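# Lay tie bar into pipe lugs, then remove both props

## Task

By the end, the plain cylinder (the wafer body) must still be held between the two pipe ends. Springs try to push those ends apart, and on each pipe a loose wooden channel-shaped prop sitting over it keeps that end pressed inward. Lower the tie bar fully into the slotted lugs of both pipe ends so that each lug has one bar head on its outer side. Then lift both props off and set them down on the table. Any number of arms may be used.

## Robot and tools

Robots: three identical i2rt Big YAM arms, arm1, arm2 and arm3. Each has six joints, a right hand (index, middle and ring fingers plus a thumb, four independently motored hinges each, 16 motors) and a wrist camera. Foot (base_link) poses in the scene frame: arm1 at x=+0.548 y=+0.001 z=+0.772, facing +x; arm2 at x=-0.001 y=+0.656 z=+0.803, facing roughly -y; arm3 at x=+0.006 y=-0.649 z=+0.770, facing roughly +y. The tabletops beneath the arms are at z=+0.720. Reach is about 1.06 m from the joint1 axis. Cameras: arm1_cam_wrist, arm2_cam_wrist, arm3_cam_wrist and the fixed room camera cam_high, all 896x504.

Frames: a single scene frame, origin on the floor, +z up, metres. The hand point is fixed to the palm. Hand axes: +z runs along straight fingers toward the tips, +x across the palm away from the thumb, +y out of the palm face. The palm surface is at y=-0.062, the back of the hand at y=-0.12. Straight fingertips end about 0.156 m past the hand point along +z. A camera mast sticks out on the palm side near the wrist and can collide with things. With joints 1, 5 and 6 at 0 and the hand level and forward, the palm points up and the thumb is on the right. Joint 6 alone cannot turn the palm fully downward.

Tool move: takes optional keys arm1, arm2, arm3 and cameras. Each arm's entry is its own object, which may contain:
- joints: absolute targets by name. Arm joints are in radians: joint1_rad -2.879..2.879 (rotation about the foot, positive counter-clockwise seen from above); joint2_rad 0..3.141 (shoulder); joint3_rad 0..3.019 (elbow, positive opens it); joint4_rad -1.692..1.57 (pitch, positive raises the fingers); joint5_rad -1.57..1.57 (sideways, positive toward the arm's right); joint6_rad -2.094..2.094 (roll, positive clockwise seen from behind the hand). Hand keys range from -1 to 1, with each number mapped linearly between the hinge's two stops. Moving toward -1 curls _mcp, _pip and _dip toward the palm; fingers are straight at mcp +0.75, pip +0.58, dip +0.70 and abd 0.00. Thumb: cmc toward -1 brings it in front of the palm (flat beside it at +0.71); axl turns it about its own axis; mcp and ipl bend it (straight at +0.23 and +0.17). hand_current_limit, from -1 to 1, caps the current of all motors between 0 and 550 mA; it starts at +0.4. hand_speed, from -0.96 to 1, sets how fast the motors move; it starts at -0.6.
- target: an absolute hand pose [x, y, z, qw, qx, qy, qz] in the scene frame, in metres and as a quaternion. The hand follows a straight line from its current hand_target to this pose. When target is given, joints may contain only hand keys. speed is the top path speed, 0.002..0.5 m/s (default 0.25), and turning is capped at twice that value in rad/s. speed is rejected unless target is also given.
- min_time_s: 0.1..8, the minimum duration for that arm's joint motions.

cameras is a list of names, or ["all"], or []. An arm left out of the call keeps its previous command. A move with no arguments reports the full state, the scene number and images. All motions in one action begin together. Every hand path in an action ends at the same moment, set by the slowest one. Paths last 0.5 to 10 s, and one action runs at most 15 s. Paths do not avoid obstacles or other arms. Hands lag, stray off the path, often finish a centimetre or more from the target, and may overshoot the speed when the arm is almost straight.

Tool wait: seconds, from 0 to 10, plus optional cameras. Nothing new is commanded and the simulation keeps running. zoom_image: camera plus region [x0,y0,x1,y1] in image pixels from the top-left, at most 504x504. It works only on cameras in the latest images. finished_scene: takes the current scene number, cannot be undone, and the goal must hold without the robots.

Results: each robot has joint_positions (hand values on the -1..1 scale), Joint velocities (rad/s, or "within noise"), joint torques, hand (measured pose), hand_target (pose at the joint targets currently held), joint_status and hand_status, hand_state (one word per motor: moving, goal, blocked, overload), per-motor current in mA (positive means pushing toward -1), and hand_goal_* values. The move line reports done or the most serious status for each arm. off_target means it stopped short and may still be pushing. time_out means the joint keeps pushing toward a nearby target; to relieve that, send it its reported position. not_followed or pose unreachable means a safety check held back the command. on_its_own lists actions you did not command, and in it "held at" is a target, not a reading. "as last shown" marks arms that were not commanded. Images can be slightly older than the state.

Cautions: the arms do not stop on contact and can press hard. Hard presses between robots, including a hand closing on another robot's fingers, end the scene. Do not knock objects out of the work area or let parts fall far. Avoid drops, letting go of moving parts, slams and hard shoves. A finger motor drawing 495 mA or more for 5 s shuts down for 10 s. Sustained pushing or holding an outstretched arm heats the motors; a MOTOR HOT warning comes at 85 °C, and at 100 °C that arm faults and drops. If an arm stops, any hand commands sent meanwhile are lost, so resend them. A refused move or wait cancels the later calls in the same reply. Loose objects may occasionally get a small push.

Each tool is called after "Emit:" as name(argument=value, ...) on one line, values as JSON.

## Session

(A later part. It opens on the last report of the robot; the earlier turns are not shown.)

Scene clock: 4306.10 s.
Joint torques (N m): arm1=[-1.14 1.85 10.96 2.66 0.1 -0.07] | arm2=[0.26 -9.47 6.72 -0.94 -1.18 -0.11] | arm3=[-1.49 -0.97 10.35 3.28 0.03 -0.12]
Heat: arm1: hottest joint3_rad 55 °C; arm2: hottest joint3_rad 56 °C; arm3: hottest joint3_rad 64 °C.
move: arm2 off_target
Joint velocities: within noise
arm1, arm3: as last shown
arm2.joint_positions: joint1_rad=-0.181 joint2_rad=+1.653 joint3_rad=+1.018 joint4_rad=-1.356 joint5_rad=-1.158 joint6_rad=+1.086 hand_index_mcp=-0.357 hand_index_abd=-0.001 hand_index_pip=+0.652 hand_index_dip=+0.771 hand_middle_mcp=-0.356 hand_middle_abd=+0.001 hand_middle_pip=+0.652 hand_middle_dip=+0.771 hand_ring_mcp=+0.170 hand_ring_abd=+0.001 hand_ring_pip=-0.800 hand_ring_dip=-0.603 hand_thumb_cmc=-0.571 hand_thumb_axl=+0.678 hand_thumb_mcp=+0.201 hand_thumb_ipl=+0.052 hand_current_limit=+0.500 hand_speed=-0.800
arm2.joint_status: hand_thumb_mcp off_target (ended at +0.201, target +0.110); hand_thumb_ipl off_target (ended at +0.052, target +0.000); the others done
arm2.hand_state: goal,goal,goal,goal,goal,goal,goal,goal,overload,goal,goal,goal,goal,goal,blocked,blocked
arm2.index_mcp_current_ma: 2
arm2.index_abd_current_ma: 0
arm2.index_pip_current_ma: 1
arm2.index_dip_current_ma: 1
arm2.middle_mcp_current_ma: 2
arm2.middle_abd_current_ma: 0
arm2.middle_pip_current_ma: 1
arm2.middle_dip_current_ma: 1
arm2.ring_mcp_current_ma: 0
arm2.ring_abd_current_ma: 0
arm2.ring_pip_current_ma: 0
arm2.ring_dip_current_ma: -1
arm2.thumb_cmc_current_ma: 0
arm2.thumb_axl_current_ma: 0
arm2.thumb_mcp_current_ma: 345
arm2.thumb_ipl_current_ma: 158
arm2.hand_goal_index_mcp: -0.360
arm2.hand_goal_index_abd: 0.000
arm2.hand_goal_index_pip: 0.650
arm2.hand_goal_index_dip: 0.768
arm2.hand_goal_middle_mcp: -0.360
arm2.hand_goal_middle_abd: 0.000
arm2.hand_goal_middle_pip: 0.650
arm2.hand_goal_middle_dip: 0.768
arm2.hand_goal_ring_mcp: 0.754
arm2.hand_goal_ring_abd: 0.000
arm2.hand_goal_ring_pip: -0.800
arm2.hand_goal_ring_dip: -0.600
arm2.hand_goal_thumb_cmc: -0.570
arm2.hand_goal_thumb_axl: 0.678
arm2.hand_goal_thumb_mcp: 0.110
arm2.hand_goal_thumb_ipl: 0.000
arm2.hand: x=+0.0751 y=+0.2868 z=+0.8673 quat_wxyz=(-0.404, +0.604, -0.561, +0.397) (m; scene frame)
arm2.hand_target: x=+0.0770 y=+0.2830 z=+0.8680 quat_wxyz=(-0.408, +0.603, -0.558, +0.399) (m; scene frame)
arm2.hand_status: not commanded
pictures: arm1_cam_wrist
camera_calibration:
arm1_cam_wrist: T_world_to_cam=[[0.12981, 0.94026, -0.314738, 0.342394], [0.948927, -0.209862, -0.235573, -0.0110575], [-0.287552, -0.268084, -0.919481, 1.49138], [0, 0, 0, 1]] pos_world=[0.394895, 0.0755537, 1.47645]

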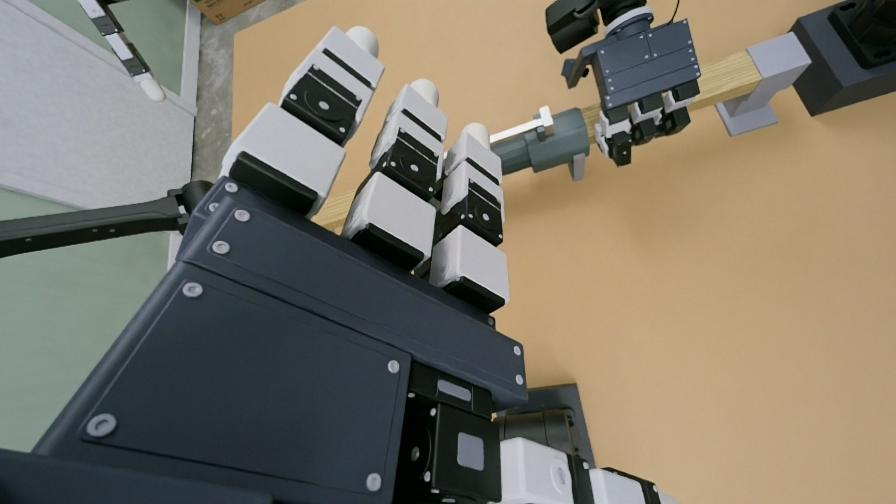

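Emit:
move(arm2={"joints": {"hand_index_mcp": -0.45, "hand_middle_mcp": -0.45, "hand_thumb_mcp": 0.17}}, cameras=["arm1_cam_wrist", "arm2_cam_wrist"])

Scene clock: 4346.97 s.
Joint torques (N m): arm1=[-1.55 0.44 10.99 3.18 0.09 -0.08] | arm2=[0.26 -9.29 6.69 -0.96 -1.15 -0.11] | arm3=[-1.44 -1.03 10.35 3.29 0.02 -0.13]
Heat: arm1: hottest joint3_rad 55 °C; arm2: hottest joint3_rad 57 °C; arm3: hottest joint3_rad 64 °C.
move: arm2 off_target
Joint velocities: within noise
arm1: as last shown
arm2.joint_positions: joint1_rad=-0.181 joint2_rad=+1.653 joint3_rad=+1.018 joint4_rad=-1.356 joint5_rad=-1.158 joint6_rad=+1.086 hand_index_mcp=-0.409 hand_index_abd=-0.001 hand_index_pip=+0.660 hand_index_dip=+0.772 hand_middle_mcp=-0.411 hand_middle_abd=+0.001 hand_middle_pip=+0.657 hand_middle_dip=+0.771 hand_ring_mcp=+0.170 hand_ring_abd=+0.001 hand_ring_pip=-0.800 hand_ring_dip=-0.603 hand_thumb_cmc=-0.571 hand_thumb_axl=+0.678 hand_thumb_mcp=+0.207 hand_thumb_ipl=+0.046 hand_current_limit=+0.500 hand_speed=-0.800
arm2.joint_status: hand_index_mcp off_target (ended at -0.409, target -0.450); hand_middle_mcp off_target (ended at -0.411, target -0.450); hand_thumb_mcp off_target (ended at +0.207, target +0.170)
arm2.hand_state: blocked,goal,goal,goal,blocked,goal,goal,goal,overload,goal,goal,goal,goal,goal,blocked,blocked
arm2.index_mcp_current_ma: 79
arm2.index_abd_current_ma: 0
arm2.index_pip_current_ma: 8
arm2.index_dip_current_ma: 2
arm2.middle_mcp_current_ma: 71
arm2.middle_abd_current_ma: 0
arm2.middle_pip_current_ma: 5
arm2.middle_dip_current_ma: 2
arm2.ring_mcp_current_ma: 0
arm2.ring_abd_current_ma: 0
arm2.ring_pip_current_ma: 0
arm2.ring_dip_current_ma: -1
arm2.thumb_cmc_current_ma: 0
arm2.thumb_axl_current_ma: 0
arm2.thumb_mcp_current_ma: 90
arm2.thumb_ipl_current_ma: 133
arm2.hand_goal_index_mcp: -0.450
arm2.hand_goal_index_abd: 0.000
arm2.hand_goal_index_pip: 0.650
arm2.hand_goal_index_dip: 0.768
arm2.hand_goal_middle_mcp: -0.450
arm2.hand_goal_middle_abd: 0.000
arm2.hand_goal_middle_pip: 0.650
arm2.hand_goal_middle_dip: 0.768
arm2.hand_goal_ring_mcp: 0.754
arm2.hand_goal_ring_abd: 0.000
arm2.hand_goal_ring_pip: -0.800
arm2.hand_goal_ring_dip: -0.600
arm2.hand_goal_thumb_cmc: -0.570
arm2.hand_goal_thumb_axl: 0.678
arm2.hand_goal_thumb_mcp: 0.170
arm2.hand_goal_thumb_ipl: 0.000
arm2.hand: x=+0.0752 y=+0.2867 z=+0.8674 quat_wxyz=(-0.404, +0.604, -0.561, +0.397) (m; scene frame)
arm2.hand_target: x=+0.0770 y=+0.2830 z=+0.8680 quat_wxyz=(-0.408, +0.603, -0.558, +0.398) (m; scene frame)
arm2.hand_status: not commanded
arm3.joint_positions: joint1_rad=+0.360 joint2_rad=+0.793 joint3_rad=+1.201 joint4_rad=-0.772 joint5_rad=+0.042 joint6_rad=+1.066 hand_index_mcp=+0.755 hand_index_abd=+0.001 hand_index_pip=+0.577 hand_index_dip=+0.696 hand_middle_mcp=+0.755 hand_middle_abd=+0.001 hand_middle_pip=+0.577 hand_middle_dip=+0.696 hand_ring_mcp=+0.756 hand_ring_abd=+0.001 hand_ring_pip=+0.577 hand_ring_dip=+0.696 hand_thumb_cmc=+0.715 hand_thumb_axl=+0.677 hand_thumb_mcp=+0.226 hand_thumb_ipl=+0.168 hand_current_limit=+0.400 hand_speed=-0.600
arm3.joint_status: not commanded
arm3.hand_state: goal,goal,goal,goal,goal,goal,goal,goal,goal,goal,goal,goal,goal,goal,goal,goal
arm3.index_mcp_current_ma: 0
arm3.index_abd_current_ma: 0
arm3.index_pip_current_ma: 0
arm3.index_dip_current_ma: 0
arm3.middle_mcp_current_ma: 0
arm3.middle_abd_current_ma: 0
arm3.middle_pip_current_ma: 0
arm3.middle_dip_current_ma: 0
arm3.ring_mcp_current_ma: 0
arm3.ring_abd_current_ma: 0
arm3.ring_pip_current_ma: 0
arm3.ring_dip_current_ma: 0
arm3.thumb_cmc_current_ma: 0
arm3.thumb_axl_current_ma: 0
arm3.thumb_mcp_current_ma: 0
arm3.thumb_ipl_current_ma: 0
arm3.hand_goal_index_mcp: 0.754
arm3.hand_goal_index_abd: 0.000
arm3.hand_goal_index_pip: 0.576
arm3.hand_goal_index_dip: 0.696
arm3.hand_goal_middle_mcp: 0.754
arm3.hand_goal_middle_abd: 0.000
arm3.hand_goal_middle_pip: 0.576
arm3.hand_goal_middle_dip: 0.696
arm3.hand_goal_ring_mcp: 0.754
arm3.hand_goal_ring_abd: 0.000
arm3.hand_goal_ring_pip: 0.576
arm3.hand_goal_ring_dip: 0.696
arm3.hand_goal_thumb_cmc: 0.714
arm3.hand_goal_thumb_axl: 0.678
arm3.hand_goal_thumb_mcp: 0.226
arm3.hand_goal_thumb_ipl: 0.168
arm3.hand: x=-0.0595 y=-0.2582 z=+1.3064 quat_wxyz=(-0.372, +0.278, +0.772, +0.435) (m; scene frame)
arm3.hand_target: x=-0.0611 y=-0.2544 z=+1.3089 quat_wxyz=(-0.376, +0.276, +0.768, +0.439) (m; scene frame)
arm3.hand_status: not commanded
pictures: arm1_cam_wrist, arm2_cam_wrist
camera_calibration:
arm1_cam_wrist: T_world_to_cam=[[0.12981, 0.94026, -0.314738, 0.342394], [0.948927, -0.209862, -0.235573, -0.0110575], [-0.287552, -0.268084, -0.919481, 1.49138], [0, 0, 0, 1]] pos_world=[0.394895, 0.0755537, 1.47645]
arm2_cam_wrist: T_world_to_cam=[[-0.259096, 0.733424, -0.628457, 0.390121], [-0.566944, 0.411297, 0.713729, -0.749883], [0.781949, 0.541224, 0.309245, -0.35874], [0, 0, 0, 1]] pos_world=[-0.0435472, 0.216459, 0.891326]

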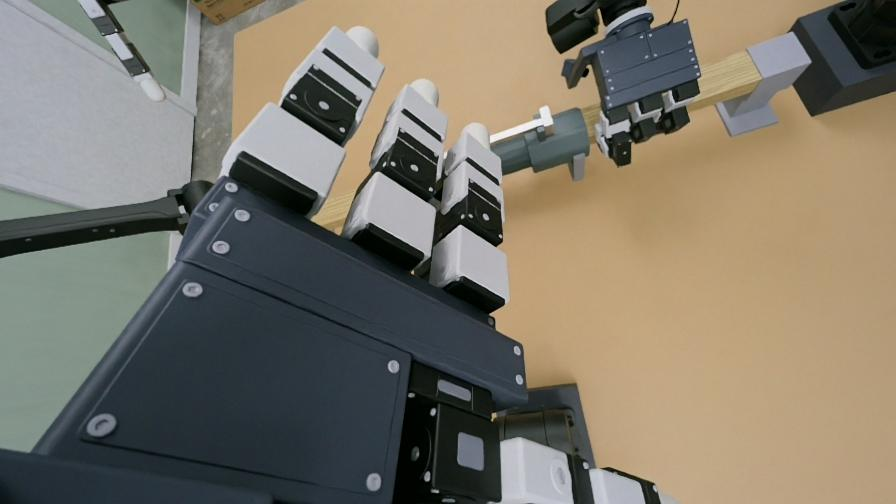

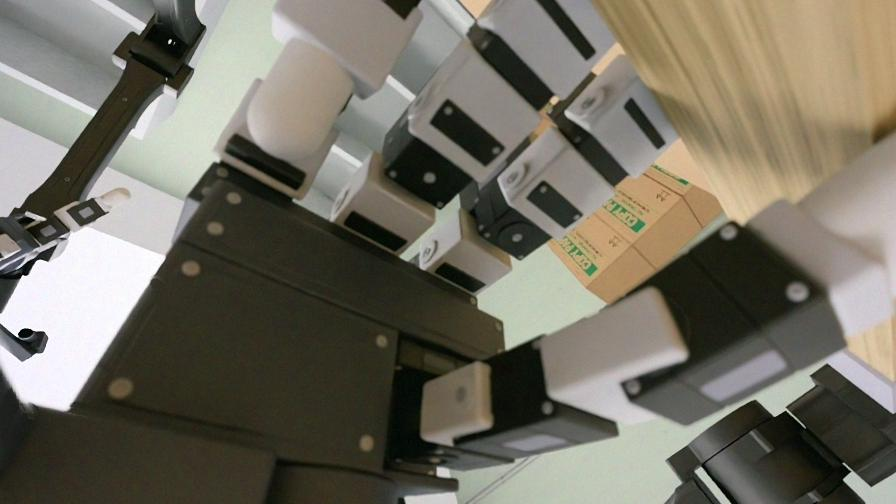

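Emit:
move(arm2={"joints": {"hand_index_mcp": -0.58, "hand_middle_mcp": -0.58, "hand_thumb_mcp": 0.09}})

Scene clock: 4351.67 s.
Joint torques (N m): arm1=[-1.79 1.49 11.14 2.8 0.11 -0.09] | arm2=[0.21 -9.35 6.71 -0.92 -1.05 -0.11] | arm3=[-1.44 -1.03 10.35 3.29 0.03 -0.13]
Heat: arm1: hottest joint3_rad 55 °C; arm2: hottest joint3_rad 57 °C; arm3: hottest joint3_rad 64 °C.
move: arm2 off_target
Joint velocities: within noise
arm1, arm3: as last shown
arm2.joint_positions: joint1_rad=-0.181 joint2_rad=+1.653 joint3_rad=+1.018 joint4_rad=-1.356 joint5_rad=-1.161 joint6_rad=+1.086 hand_index_mcp=-0.438 hand_index_abd=-0.001 hand_index_pip=+0.688 hand_index_dip=+0.785 hand_middle_mcp=-0.437 hand_middle_abd=+0.001 hand_middle_pip=+0.682 hand_middle_dip=+0.783 hand_ring_mcp=+0.170 hand_ring_abd=+0.001 hand_ring_pip=-0.800 hand_ring_dip=-0.603 hand_thumb_cmc=-0.571 hand_thumb_axl=+0.678 hand_thumb_mcp=+0.207 hand_thumb_ipl=+0.046 hand_current_limit=+0.500 hand_speed=-0.800
arm2.joint_status: hand_index_mcp off_target (ended at -0.438, target -0.580); hand_middle_mcp off_target (ended at -0.437, target -0.580); hand_thumb_mcp off_target (ended at +0.207, target +0.090)
arm2.hand_state: blocked,goal,blocked,goal,blocked,goal,blocked,goal,overload,goal,goal,goal,goal,goal,blocked,blocked
arm2.index_mcp_current_ma: 412
arm2.index_abd_current_ma: 0
arm2.index_pip_current_ma: 63
arm2.index_dip_current_ma: 20
arm2.middle_mcp_current_ma: 413
arm2.middle_abd_current_ma: 0
arm2.middle_pip_current_ma: 48
arm2.middle_dip_current_ma: 16
arm2.ring_mcp_current_ma: 0
arm2.ring_abd_current_ma: 0
arm2.ring_pip_current_ma: 0
arm2.ring_dip_current_ma: -1
arm2.thumb_cmc_current_ma: 0
arm2.thumb_axl_current_ma: 0
arm2.thumb_mcp_current_ma: 412
arm2.thumb_ipl_current_ma: 133
arm2.hand_goal_index_mcp: -0.580
arm2.hand_goal_index_abd: 0.000
arm2.hand_goal_index_pip: 0.650
arm2.hand_goal_index_dip: 0.768
arm2.hand_goal_middle_mcp: -0.580
arm2.hand_goal_middle_abd: 0.000
arm2.hand_goal_middle_pip: 0.650
arm2.hand_goal_middle_dip: 0.768
arm2.hand_goal_ring_mcp: 0.754
arm2.hand_goal_ring_abd: 0.000
arm2.hand_goal_ring_pip: -0.800
arm2.hand_goal_ring_dip: -0.600
arm2.hand_goal_thumb_cmc: -0.570
arm2.hand_goal_thumb_axl: 0.678
arm2.hand_goal_thumb_mcp: 0.090
arm2.hand_goal_thumb_ipl: 0.000
arm2.hand: x=+0.0756 y=+0.2865 z=+0.8677 quat_wxyz=(-0.405, +0.603, -0.560, +0.398) (m; scene frame)
arm2.hand_target: x=+0.0771 y=+0.2830 z=+0.8681 quat_wxyz=(-0.408, +0.603, -0.558, +0.399) (m; scene frame)
arm2.hand_status: not commanded
pictures: none

Emit:
move(arm2={"target": [0.077, 0.283, 0.893, -0.4085, 0.603, -0.558, 0.3985], "speed": 0.05}, cameras=["arm1_cam_wrist"])

Emit:
zoom_image(camera="arm1_cam_wrist", region=[500, 20, 820, 200])

Scene clock: 4367.40 s.
Joint torques (N m): arm1=[-1.85 0.62 11.07 2.81 0.11 -0.08] | arm2=[0.32 -12.4 8.23 -1.87 -1.05 0.29] | arm3=[-1.44 -0.91 10.32 3.28 0.02 -0.12]
Heat: arm1: hottest joint3_rad 55 °C; arm2: hottest joint3_rad 57 °C; arm3: hottest joint3_rad 64 °C.
move: arm2 off_target
Joint velocities: within noise
arm1, arm3: as last shown
arm2.joint_positions: joint1_rad=-0.181 joint2_rad=+1.653 joint3_rad=+1.021 joint4_rad=-1.400 joint5_rad=-1.161 joint6_rad=+1.049 hand_index_mcp=-0.444 hand_index_abd=-0.011 hand_index_pip=+0.688 hand_index_dip=+0.785 hand_middle_mcp=-0.447 hand_middle_abd=-0.010 hand_middle_pip=+0.682 hand_middle_dip=+0.783 hand_ring_mcp=+0.170 hand_ring_abd=+0.001 hand_ring_pip=-0.800 hand_ring_dip=-0.603 hand_thumb_cmc=-0.585 hand_thumb_axl=+0.677 hand_thumb_mcp=+0.207 hand_thumb_ipl=+0.046 hand_current_limit=+0.500 hand_speed=-0.800
arm2.joint_status: not commanded
arm2.hand_state: blocked,goal,blocked,goal,blocked,goal,blocked,goal,overload,goal,goal,goal,goal,goal,blocked,blocked
arm2.index_mcp_current_ma: 412
arm2.index_abd_current_ma: -8
arm2.index_pip_current_ma: 63
arm2.index_dip_current_ma: 20
arm2.middle_mcp_current_ma: 412
arm2.middle_abd_current_ma: -7
arm2.middle_pip_current_ma: 48
arm2.middle_dip_current_ma: 16
arm2.ring_mcp_current_ma: 0
arm2.ring_abd_current_ma: 0
arm2.ring_pip_current_ma: 0
arm2.ring_dip_current_ma: -1
arm2.thumb_cmc_current_ma: -17
arm2.thumb_axl_current_ma: 0
arm2.thumb_mcp_current_ma: 412
arm2.thumb_ipl_current_ma: 133
arm2.hand_goal_index_mcp: -0.580
arm2.hand_goal_index_abd: 0.000
arm2.hand_goal_index_pip: 0.650
arm2.hand_goal_index_dip: 0.768
arm2.hand_goal_middle_mcp: -0.580
arm2.hand_goal_middle_abd: 0.000
arm2.hand_goal_middle_pip: 0.650
arm2.hand_goal_middle_dip: 0.768
arm2.hand_goal_ring_mcp: 0.754
arm2.hand_goal_ring_abd: 0.000
arm2.hand_goal_ring_pip: -0.800
arm2.hand_goal_ring_dip: -0.600
arm2.hand_goal_thumb_cmc: -0.570
arm2.hand_goal_thumb_axl: 0.678
arm2.hand_goal_thumb_mcp: 0.090
arm2.hand_goal_thumb_ipl: 0.000
arm2.hand: x=+0.0765 y=+0.2911 z=+0.8710 quat_wxyz=(-0.411, +0.604, -0.556, +0.396) (m; scene frame)
arm2.hand_target: x=+0.0772 y=+0.2834 z=+0.8926 quat_wxyz=(-0.408, +0.603, -0.558, +0.399) (m; scene frame)
arm2.hand_status: off_target (0.023 m and 0.5 deg from the pose sent, 0.026 m and 0.5 deg at the start)
pictures: arm1_cam_wrist
camera_calibration:
arm1_cam_wrist: T_world_to_cam=[[0.12981, 0.94026, -0.314738, 0.342394], [0.948927, -0.209862, -0.235573, -0.0110575], [-0.287552, -0.268084, -0.919481, 1.49138], [0, 0, 0, 1]] pos_world=[0.394895, 0.0755537, 1.47645]

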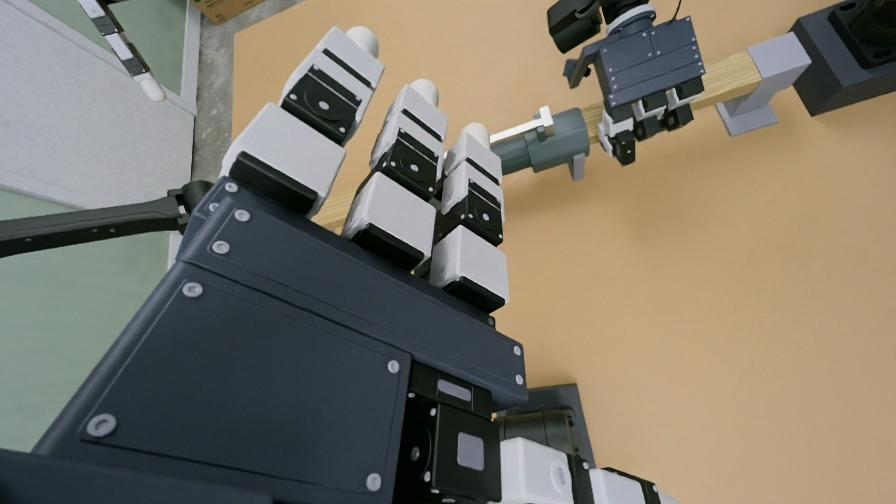

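Scaled by 1.575 from the camera's 896x504 image, which has a finer 1280x720 frame.

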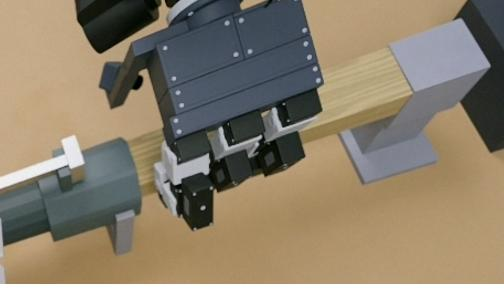

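Emit:
move(arm2={"target": [0.077, 0.283, 0.915, -0.4085, 0.603, -0.558, 0.3985], "speed": 0.05}, cameras=["arm1_cam_wrist"])

Emit:
zoom_image(camera="arm1_cam_wrist", region=[500, 20, 820, 200])

Scene clock: 4377.23 s.
Joint torques (N m): arm1=[-0.85 1.73 10.99 2.96 0.06 -0.04] | arm2=[-0.15 -11.63 9.13 -0.98 -0.49 0.16] | arm3=[-1.38 -0.91 10.37 3.29 0.03 -0.13]
Heat: arm1: hottest joint3_rad 55 °C; arm2: hottest joint3_rad 58 °C; arm3: hottest joint3_rad 64 °C.
move: arm2 off_target
Joint velocities: within noise
arm1.joint_positions: joint1_rad=+0.012 joint2_rad=+0.588 joint3_rad=+1.418 joint4_rad=-1.317 joint5_rad=+0.045 joint6_rad=+1.028 hand_index_mcp=+0.756 hand_index_abd=+0.000 hand_index_pip=+0.577 hand_index_dip=+0.696 hand_middle_mcp=+0.756 hand_middle_abd=+0.000 hand_middle_pip=+0.577 hand_middle_dip=+0.696 hand_ring_mcp=+0.756 hand_ring_abd=+0.000 hand_ring_pip=+0.577 hand_ring_dip=+0.696 hand_thumb_cmc=+0.716 hand_thumb_axl=+0.677 hand_thumb_mcp=+0.226 hand_thumb_ipl=+0.168 hand_current_limit=+0.400 hand_speed=-0.600
arm1.joint_status: not commanded
arm1.hand_state: goal,goal,goal,goal,goal,goal,goal,goal,goal,goal,goal,goal,goal,goal,goal,goal
arm1.index_mcp_current_ma: 4
arm1.index_abd_current_ma: 0
arm1.index_pip_current_ma: 1
arm1.index_dip_current_ma: 0
arm1.middle_mcp_current_ma: 5
arm1.middle_abd_current_ma: 0
arm1.middle_pip_current_ma: 1
arm1.middle_dip_current_ma: 0
arm1.ring_mcp_current_ma: 5
arm1.ring_abd_current_ma: 0
arm1.ring_pip_current_ma: 1
arm1.ring_dip_current_ma: 0
arm1.thumb_cmc_current_ma: 3
arm1.thumb_axl_current_ma: -2
arm1.thumb_mcp_current_ma: 0
arm1.thumb_ipl_current_ma: -1
arm1.hand_goal_index_mcp: 0.754
arm1.hand_goal_index_abd: 0.000
arm1.hand_goal_index_pip: 0.576
arm1.hand_goal_index_dip: 0.696
arm1.hand_goal_middle_mcp: 0.754
arm1.hand_goal_middle_abd: 0.000
arm1.hand_goal_middle_pip: 0.576
arm1.hand_goal_middle_dip: 0.696
arm1.hand_goal_ring_mcp: 0.754
arm1.hand_goal_ring_abd: 0.000
arm1.hand_goal_ring_pip: 0.576
arm1.hand_goal_ring_dip: 0.696
arm1.hand_goal_thumb_cmc: 0.714
arm1.hand_goal_thumb_axl: 0.678
arm1.hand_goal_thumb_mcp: 0.226
arm1.hand_goal_thumb_ipl: 0.168
arm1.hand: x=+0.3203 y=+0.0922 z=+1.3595 quat_wxyz=(-0.493, -0.220, +0.827, +0.155) (m; scene frame)
arm1.hand_target: x=+0.3254 y=+0.0949 z=+1.3695 quat_wxyz=(-0.502, -0.214, +0.822, +0.161) (m; scene frame)
arm1.hand_status: not commanded
arm2.joint_positions: joint1_rad=-0.176 joint2_rad=+1.615 joint3_rad=+1.039 joint4_rad=-1.481 joint5_rad=-1.174 joint6_rad=+1.062 hand_index_mcp=-0.505 hand_index_abd=-0.009 hand_index_pip=+0.688 hand_index_dip=+0.785 hand_middle_mcp=-0.508 hand_middle_abd=-0.010 hand_middle_pip=+0.682 hand_middle_dip=+0.783 hand_ring_mcp=+0.169 hand_ring_abd=+0.001 hand_ring_pip=-0.800 hand_ring_dip=-0.603 hand_thumb_cmc=-0.573 hand_thumb_axl=+0.677 hand_thumb_mcp=+0.092 hand_thumb_ipl=+0.003 hand_current_limit=+0.500 hand_speed=-0.800
arm2.joint_status: not commanded
arm2.hand_state: blocked,goal,blocked,goal,blocked,goal,blocked,goal,overload,goal,goal,goal,goal,goal,goal,goal
arm2.index_mcp_current_ma: 193
arm2.index_abd_current_ma: -6
arm2.index_pip_current_ma: 63
arm2.index_dip_current_ma: 20
arm2.middle_mcp_current_ma: 182
arm2.middle_abd_current_ma: -7
arm2.middle_pip_current_ma: 48
arm2.middle_dip_current_ma: 16
arm2.ring_mcp_current_ma: 0
arm2.ring_abd_current_ma: 0
arm2.ring_pip_current_ma: 0
arm2.ring_dip_current_ma: -1
arm2.thumb_cmc_current_ma: -2
arm2.thumb_axl_current_ma: 0
arm2.thumb_mcp_current_ma: 1
arm2.thumb_ipl_current_ma: 2
arm2.hand_goal_index_mcp: -0.580
arm2.hand_goal_index_abd: 0.000
arm2.hand_goal_index_pip: 0.650
arm2.hand_goal_index_dip: 0.768
arm2.hand_goal_middle_mcp: -0.580
arm2.hand_goal_middle_abd: 0.000
arm2.hand_goal_middle_pip: 0.650
arm2.hand_goal_middle_dip: 0.768
arm2.hand_goal_ring_mcp: 0.754
arm2.hand_goal_ring_abd: 0.000
arm2.hand_goal_ring_pip: -0.800
arm2.hand_goal_ring_dip: -0.600
arm2.hand_goal_thumb_cmc: -0.570
arm2.hand_goal_thumb_axl: 0.678
arm2.hand_goal_thumb_mcp: 0.090
arm2.hand_goal_thumb_ipl: 0.000
arm2.on_its_own: hand_index_mcp moved -0.061 toward your old target -0.580; hand_middle_mcp moved -0.060 toward your old target -0.580; hand_thumb_mcp moved -0.115 to your old target +0.090; hand_thumb_ipl moved -0.044 to your old target +0.000
arm2.hand: x=+0.0810 y=+0.2986 z=+0.8961 quat_wxyz=(-0.424, +0.593, -0.561, +0.391) (m; scene frame)
arm2.hand_target: x=+0.0772 y=+0.2838 z=+0.9149 quat_wxyz=(-0.408, +0.603, -0.558, +0.399) (m; scene frame)
arm2.hand_status: off_target (0.025 m and 2.3 deg from the pose sent, 0.045 m and 0.5 deg at the start)
arm3: as last shown
pictures: arm1_cam_wrist
camera_calibration:
arm1_cam_wrist: T_world_to_cam=[[0.12981, 0.94026, -0.314738, 0.342394], [0.948927, -0.209862, -0.235573, -0.0110575], [-0.287552, -0.268084, -0.919481, 1.49138], [0, 0, 0, 1]] pos_world=[0.394895, 0.0755537, 1.47645]

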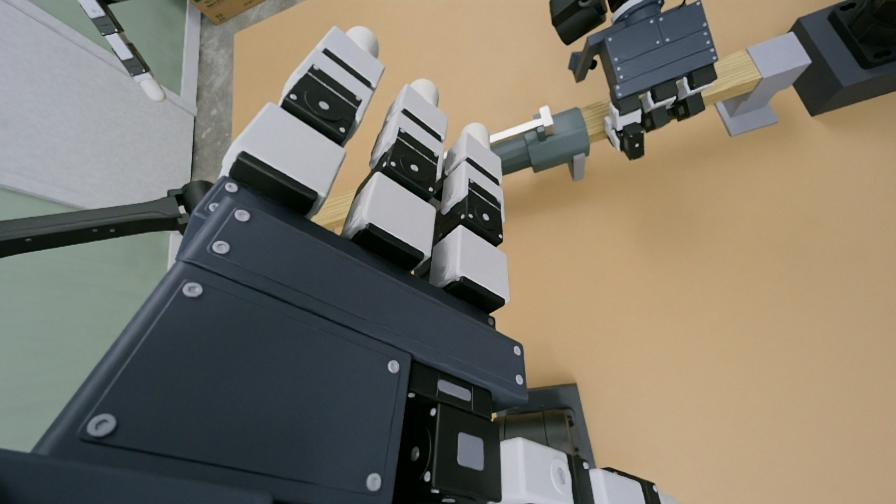

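Scaled by 1.575 from the camera's 896x504 image, which has a finer 1280x720 frame.

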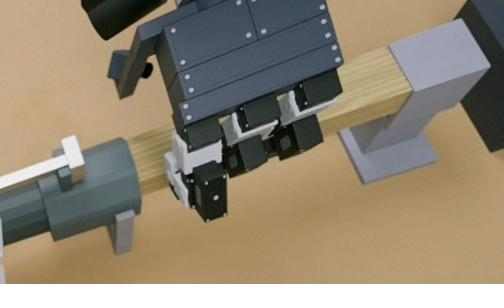

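Emit:
move(arm2={"joints": {"hand_index_mcp": -0.38, "hand_middle_mcp": -0.38, "hand_thumb_mcp": 0.22}}, cameras=["all"])

Emit:
zoom_image(camera="arm3_cam_wrist", region=[448, 0, 896, 252])

Emit:
zoom_image(camera="cam_high", region=[100, 150, 600, 430])

Scene clock: 4431.47 s.
Joint torques (N m): arm1=[-1.44 2.9 11.11 2.85 0.1 -0.09] | arm2=[-0.21 -11.52 8.91 -1.03 -0.68 0.15] | arm3=[-1.44 -1.08 10.36 3.28 0.02 -0.13]
Heat: arm1: hottest joint3_rad 55 °C; arm2: hottest joint3_rad 60 °C; arm3: hottest joint3_rad 64 °C.
move: arm2 done
Joint velocities: within noise
arm1, arm3: as last shown
arm2.joint_positions: joint1_rad=-0.176 joint2_rad=+1.613 joint3_rad=+1.043 joint4_rad=-1.481 joint5_rad=-1.170 joint6_rad=+1.065 hand_index_mcp=-0.382 hand_index_abd=-0.003 hand_index_pip=+0.653 hand_index_dip=+0.771 hand_middle_mcp=-0.382 hand_middle_abd=-0.004 hand_middle_pip=+0.653 hand_middle_dip=+0.771 hand_ring_mcp=+0.169 hand_ring_abd=+0.001 hand_ring_pip=-0.800 hand_ring_dip=-0.603 hand_thumb_cmc=-0.573 hand_thumb_axl=+0.677 hand_thumb_mcp=+0.216 hand_thumb_ipl=+0.002 hand_current_limit=+0.500 hand_speed=-0.800
arm2.joint_status: all done
arm2.hand_state: goal,goal,goal,goal,goal,goal,goal,goal,overload,goal,goal,goal,goal,goal,goal,goal
arm2.index_mcp_current_ma: -1
arm2.index_abd_current_ma: -1
arm2.index_pip_current_ma: 2
arm2.index_dip_current_ma: 1
arm2.middle_mcp_current_ma: -1
arm2.middle_abd_current_ma: -2
arm2.middle_pip_current_ma: 1
arm2.middle_dip_current_ma: 1
arm2.ring_mcp_current_ma: 0
arm2.ring_abd_current_ma: 0
arm2.ring_pip_current_ma: 0
arm2.ring_dip_current_ma: -1
arm2.thumb_cmc_current_ma: -1
arm2.thumb_axl_current_ma: 0
arm2.thumb_mcp_current_ma: -3
arm2.thumb_ipl_current_ma: 2
arm2.hand_goal_index_mcp: -0.380
arm2.hand_goal_index_abd: 0.000
arm2.hand_goal_index_pip: 0.650
arm2.hand_goal_index_dip: 0.768
arm2.hand_goal_middle_mcp: -0.380
arm2.hand_goal_middle_abd: 0.000
arm2.hand_goal_middle_pip: 0.650
arm2.hand_goal_middle_dip: 0.768
arm2.hand_goal_ring_mcp: 0.754
arm2.hand_goal_ring_abd: 0.000
arm2.hand_goal_ring_pip: -0.800
arm2.hand_goal_ring_dip: -0.600
arm2.hand_goal_thumb_cmc: -0.570
arm2.hand_goal_thumb_axl: 0.678
arm2.hand_goal_thumb_mcp: 0.220
arm2.hand_goal_thumb_ipl: 0.000
arm2.hand: x=+0.0802 y=+0.2978 z=+0.8969 quat_wxyz=(-0.423, +0.594, -0.562, +0.390) (m; scene frame)
arm2.hand_target: x=+0.0771 y=+0.2838 z=+0.9150 quat_wxyz=(-0.408, +0.603, -0.558, +0.399) (m; scene frame)
arm2.hand_status: not commanded
pictures: arm1_cam_wrist, arm2_cam_wrist, arm3_cam_wrist, cam_high
camera_calibration:
arm1_cam_wrist: T_world_to_cam=[[0.12981, 0.94026, -0.314738, 0.342394], [0.948927, -0.209862, -0.235573, -0.0110575], [-0.287552, -0.268084, -0.919481, 1.49138], [0, 0, 0, 1]] pos_world=[0.394895, 0.0755537, 1.47645]
arm2_cam_wrist: T_world_to_cam=[[-0.253083, 0.7553, -0.604542, 0.373349], [-0.584135, 0.378822, 0.71783, -0.765349], [0.771191, 0.534805, 0.345324, -0.40743], [0, 0, 0, 1]] pos_world=[-0.0383726, 0.225835, 0.915791]
arm3_cam_wrist: T_world_to_cam=[[0.897406, 0.230925, -0.375948, 0.64259], [0.124791, -0.950146, -0.285744, 0.0784471], [-0.423191, 0.209514, -0.881484, 1.30123], [0, 0, 0, 1]] pos_world=[-0.035783, -0.346481, 1.41101]

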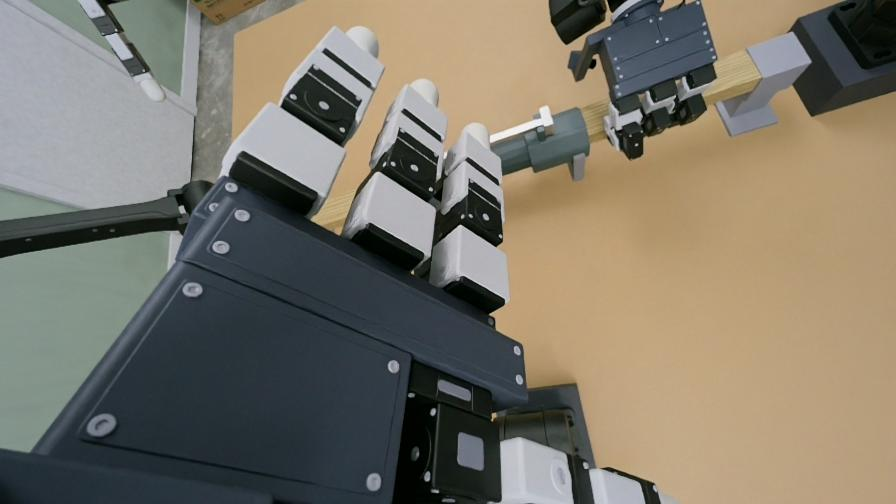

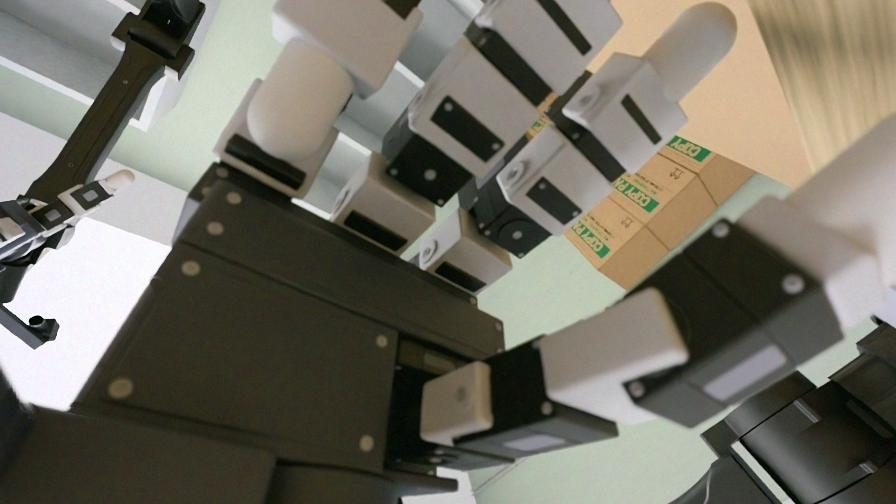

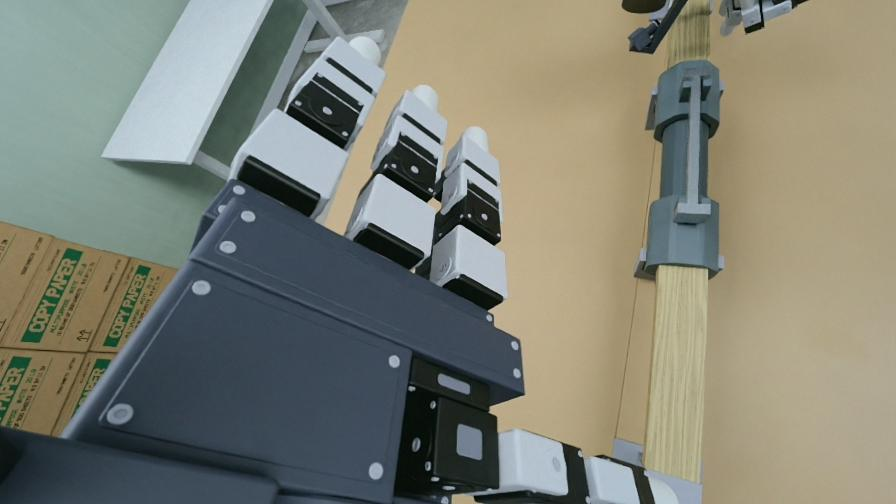

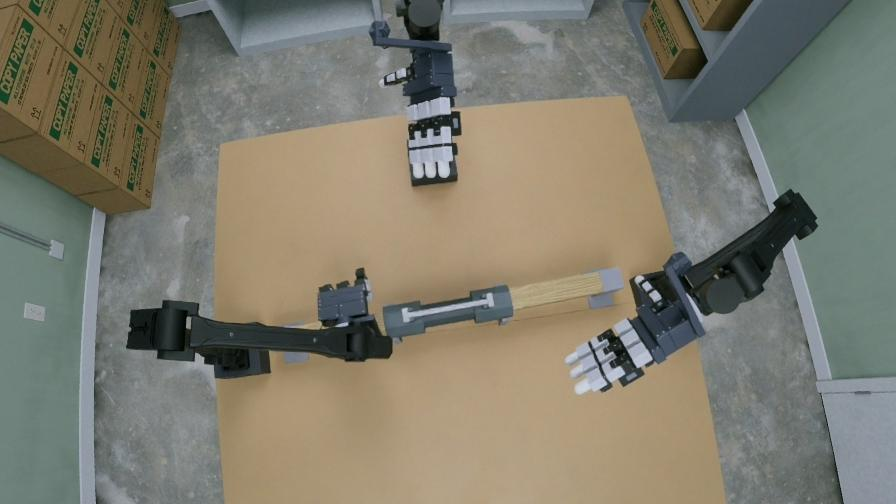

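Scaled by 1.125 from the camera's 896x504 image, which has a finer 1280x720 frame.

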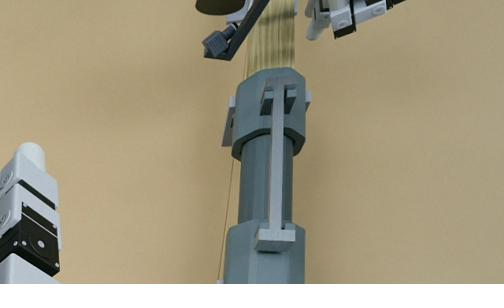

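Scaled by 1.008 from the camera's 896x504 image, which has a finer 1280x720 frame.

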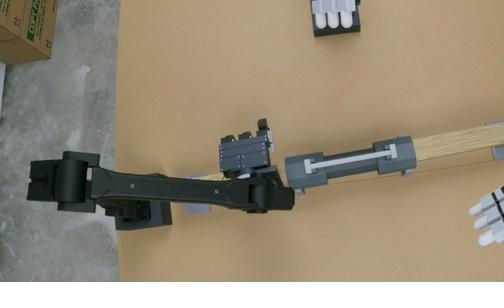

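Emit:
zoom_image(camera="arm2_cam_wrist", region=[600, 0, 896, 220])

Emit:
zoom_image(camera="arm3_cam_wrist", region=[560, 220, 780, 504])

Emit:
zoom_image(camera="arm1_cam_wrist", region=[560, 20, 880, 180])

Scaled by 1.703 from the camera's 896x504 image, which has a finer 1280x720 frame.

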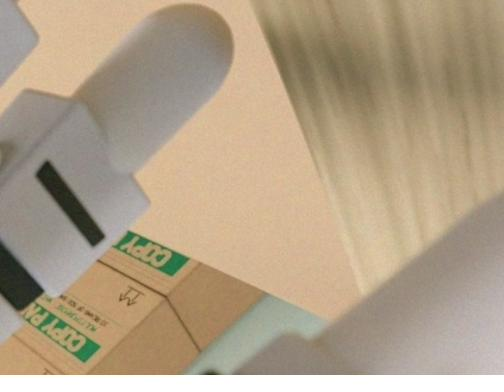

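Scaled by 1.775 from the camera's 896x504 image, which has a finer 1280x720 frame.

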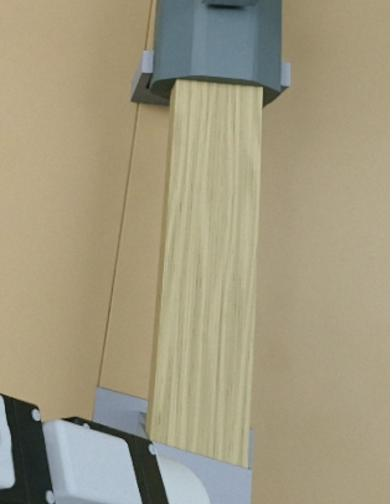

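Scaled by 1.575 from the camera's 896x504 image, which has a finer 1280x720 frame.

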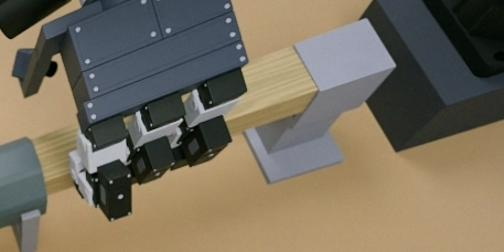

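Emit:
zoom_image(camera="arm1_cam_wrist", region=[690, 20, 820, 150])

Emit:
zoom_image(camera="arm1_cam_wrist", region=[560, 80, 690, 210])

Scaled by 3.877 from the camera's 896x504 image, which has a finer 1280x720 frame.

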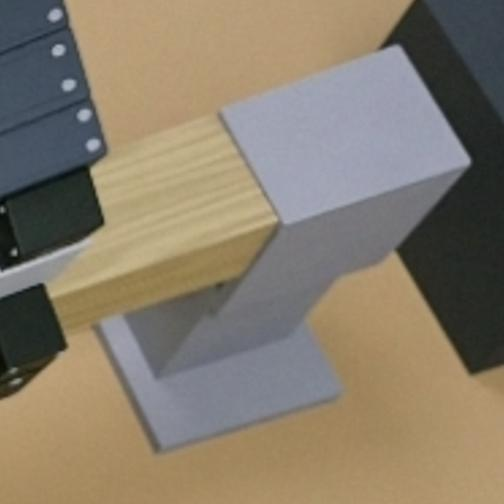

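Scaled by 3.877 from the camera's 896x504 image, which has a finer 1280x720 frame.

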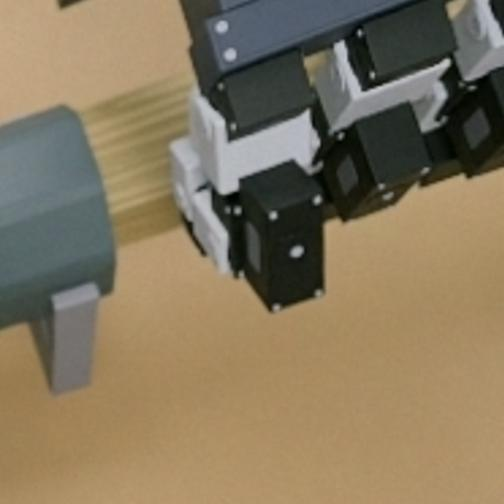

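Emit:
move(arm2={"joints": {"hand_index_mcp": -0.2, "hand_middle_mcp": -0.2, "hand_thumb_mcp": 0.6, "hand_speed": -0.5}})

Emit:
move(arm2={"target": [0.07, 0.29, 0.91, -0.5, 0.5, -0.5, 0.5], "speed": 0.1}, cameras=["arm1_cam_wrist", "arm2_cam_wrist"])

Emit:
zoom_image(camera="arm1_cam_wrist", region=[500, 0, 820, 180])

Scene clock: 4641.17 s.
Joint torques (N m): arm1=[-0.97 1.08 10.96 2.69 0.15 -0.09] | arm2=[-0.21 -11.58 8.88 -1.06 -0.72 0.15] | arm3=[-1.44 -0.91 10.37 3.3 0.03 -0.13]
Heat: arm1: hottest joint3_rad 56 °C; arm2: hottest joint3_rad 68 °C; arm3: hottest joint3_rad 64 °C.
move: arm2 done
Joint velocities: within noise
arm1, arm3: as last shown
arm2.joint_positions: joint1_rad=-0.176 joint2_rad=+1.613 joint3_rad=+1.043 joint4_rad=-1.481 joint5_rad=-1.169 joint6_rad=+1.065 hand_index_mcp=-0.205 hand_index_abd=-0.003 hand_index_pip=+0.652 hand_index_dip=+0.771 hand_middle_mcp=-0.205 hand_middle_abd=-0.004 hand_middle_pip=+0.652 hand_middle_dip=+0.771 hand_ring_mcp=+0.169 hand_ring_abd=+0.001 hand_ring_pip=-0.800 hand_ring_dip=-0.603 hand_thumb_cmc=-0.573 hand_thumb_axl=+0.677 hand_thumb_mcp=+0.592 hand_thumb_ipl=+0.002 hand_current_limit=+0.500 hand_speed=-0.500
arm2.joint_status: all done
arm2.hand_state: goal,goal,goal,goal,goal,goal,goal,goal,overload,goal,goal,goal,goal,goal,goal,goal
arm2.index_mcp_current_ma: -3
arm2.index_abd_current_ma: -1
arm2.index_pip_current_ma: 1
arm2.index_dip_current_ma: 1
arm2.middle_mcp_current_ma: -4
arm2.middle_abd_current_ma: -2
arm2.middle_pip_current_ma: 1
arm2.middle_dip_current_ma: 1
arm2.ring_mcp_current_ma: 0
arm2.ring_abd_current_ma: 0
arm2.ring_pip_current_ma: 0
arm2.ring_dip_current_ma: -1
arm2.thumb_cmc_current_ma: -1
arm2.thumb_axl_current_ma: 0
arm2.thumb_mcp_current_ma: -9
arm2.thumb_ipl_current_ma: 1
arm2.hand_goal_index_mcp: -0.200
arm2.hand_goal_index_abd: 0.000
arm2.hand_goal_index_pip: 0.650
arm2.hand_goal_index_dip: 0.768
arm2.hand_goal_middle_mcp: -0.200
arm2.hand_goal_middle_abd: 0.000
arm2.hand_goal_middle_pip: 0.650
arm2.hand_goal_middle_dip: 0.768
arm2.hand_goal_ring_mcp: 0.754
arm2.hand_goal_ring_abd: 0.000
arm2.hand_goal_ring_pip: -0.800
arm2.hand_goal_ring_dip: -0.600
arm2.hand_goal_thumb_cmc: -0.570
arm2.hand_goal_thumb_axl: 0.678
arm2.hand_goal_thumb_mcp: 0.600
arm2.hand_goal_thumb_ipl: 0.000
arm2.hand: x=+0.0801 y=+0.2978 z=+0.8968 quat_wxyz=(-0.423, +0.594, -0.562, +0.390) (m; scene frame)
arm2.hand_target: x=+0.0771 y=+0.2838 z=+0.9149 quat_wxyz=(-0.408, +0.603, -0.558, +0.399) (m; scene frame)
arm2.hand_status: not commanded
pictures: none

Scene clock: 4644.97 s.
Joint torques (N m): arm1=[-1.49 1.03 10.93 2.89 0.08 -0.08] | arm2=[-1.03 -9.29 5.33 -1.4 -0.95 -0.11] | arm3=[-1.49 -0.85 10.35 3.3 0.02 -0.14]
Heat: arm1: hottest joint3_rad 56 °C; arm2: hottest joint3_rad 67 °C; arm3: hottest joint3_rad 64 °C.
move: arm2 off_target
Joint velocities: within noise
arm1, arm3: as last shown
arm2.joint_positions: joint1_rad=-0.275 joint2_rad=+1.669 joint3_rad=+1.028 joint4_rad=-1.692 joint5_rad=-1.376 joint6_rad=+0.774 hand_index_mcp=-0.205 hand_index_abd=-0.003 hand_index_pip=+0.652 hand_index_dip=+0.771 hand_middle_mcp=-0.205 hand_middle_abd=-0.003 hand_middle_pip=+0.652 hand_middle_dip=+0.771 hand_ring_mcp=+0.032 hand_ring_abd=+0.001 hand_ring_pip=-0.800 hand_ring_dip=-0.603 hand_thumb_cmc=-0.573 hand_thumb_axl=+0.677 hand_thumb_mcp=+0.593 hand_thumb_ipl=+0.002 hand_current_limit=+0.500 hand_speed=-0.500
arm2.joint_status: not commanded
arm2.hand_state: goal,goal,goal,goal,goal,goal,goal,goal,overload,goal,goal,goal,goal,goal,goal,goal
arm2.index_mcp_current_ma: -3
arm2.index_abd_current_ma: -1
arm2.index_pip_current_ma: 1
arm2.index_dip_current_ma: 1
arm2.middle_mcp_current_ma: -4
arm2.middle_abd_current_ma: -1
arm2.middle_pip_current_ma: 1
arm2.middle_dip_current_ma: 1
arm2.ring_mcp_current_ma: 0
arm2.ring_abd_current_ma: 0
arm2.ring_pip_current_ma: 0
arm2.ring_dip_current_ma: -1
arm2.thumb_cmc_current_ma: -1
arm2.thumb_axl_current_ma: 0
arm2.thumb_mcp_current_ma: -8
arm2.thumb_ipl_current_ma: 1
arm2.hand_goal_index_mcp: -0.200
arm2.hand_goal_index_abd: 0.000
arm2.hand_goal_index_pip: 0.650
arm2.hand_goal_index_dip: 0.768
arm2.hand_goal_middle_mcp: -0.200
arm2.hand_goal_middle_abd: 0.000
arm2.hand_goal_middle_pip: 0.650
arm2.hand_goal_middle_dip: 0.768
arm2.hand_goal_ring_mcp: 0.754
arm2.hand_goal_ring_abd: 0.000
arm2.hand_goal_ring_pip: -0.800
arm2.hand_goal_ring_dip: -0.600
arm2.hand_goal_thumb_cmc: -0.570
arm2.hand_goal_thumb_axl: 0.678
arm2.hand_goal_thumb_mcp: 0.600
arm2.hand_goal_thumb_ipl: 0.000
arm2.hand: x=+0.0738 y=+0.2893 z=+0.9123 quat_wxyz=(-0.439, +0.514, -0.550, +0.491) (m; scene frame)
arm2.hand_target: x=+0.0706 y=+0.2899 z=+0.9099 quat_wxyz=(-0.443, +0.505, -0.555, +0.491) (m; scene frame)
arm2.hand_status: off_target (0.004 m and 9.2 deg from the pose sent, 0.018 m and 20.1 deg at the start; a joint's target at an end of its range on 90 of 114 steps)
pictures: arm1_cam_wrist, arm2_cam_wrist
camera_calibration:
arm1_cam_wrist: T_world_to_cam=[[0.12981, 0.94026, -0.314738, 0.342394], [0.948927, -0.209862, -0.235573, -0.0110575], [-0.287552, -0.268084, -0.919481, 1.49138], [0, 0, 0, 1]] pos_world=[0.394895, 0.0755537, 1.47645]
arm2_cam_wrist: T_world_to_cam=[[-0.00594854, 0.752357, -0.658728, 0.419486], [-0.655904, 0.494304, 0.570486, -0.670605], [0.754821, 0.435456, 0.490533, -0.505769], [0, 0, 0, 1]] pos_world=[-0.0555916, 0.23612, 0.906994]

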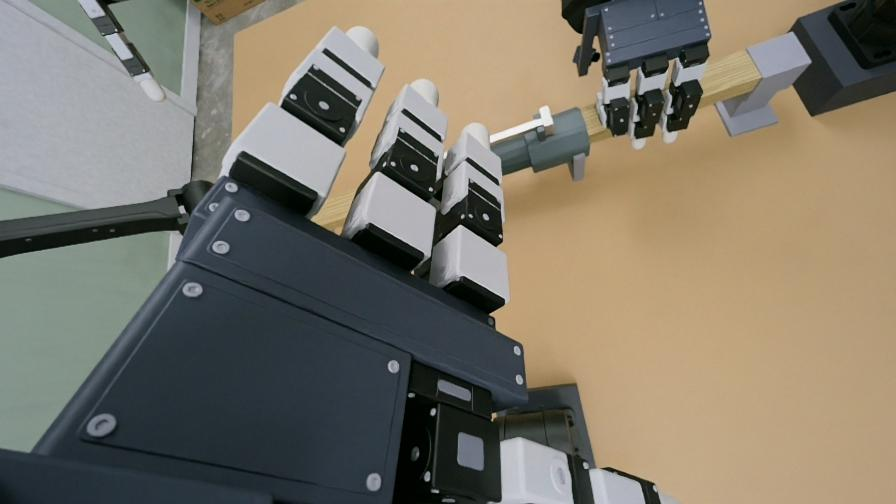

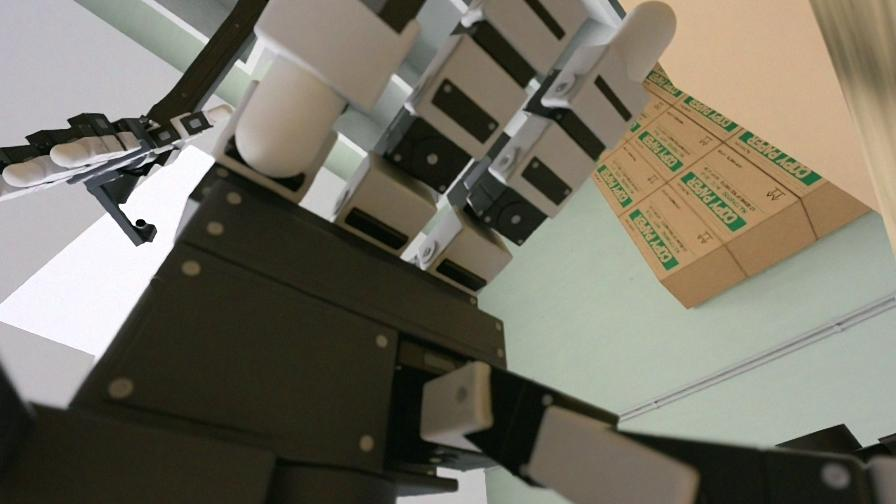

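Scaled by 1.575 from the camera's 896x504 image, which has a finer 1280x720 frame.

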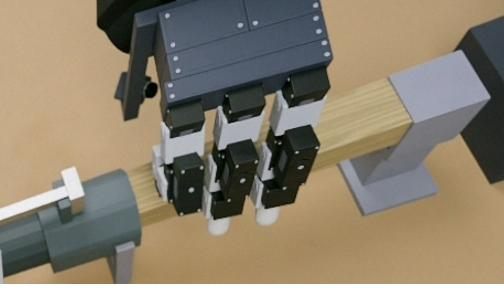

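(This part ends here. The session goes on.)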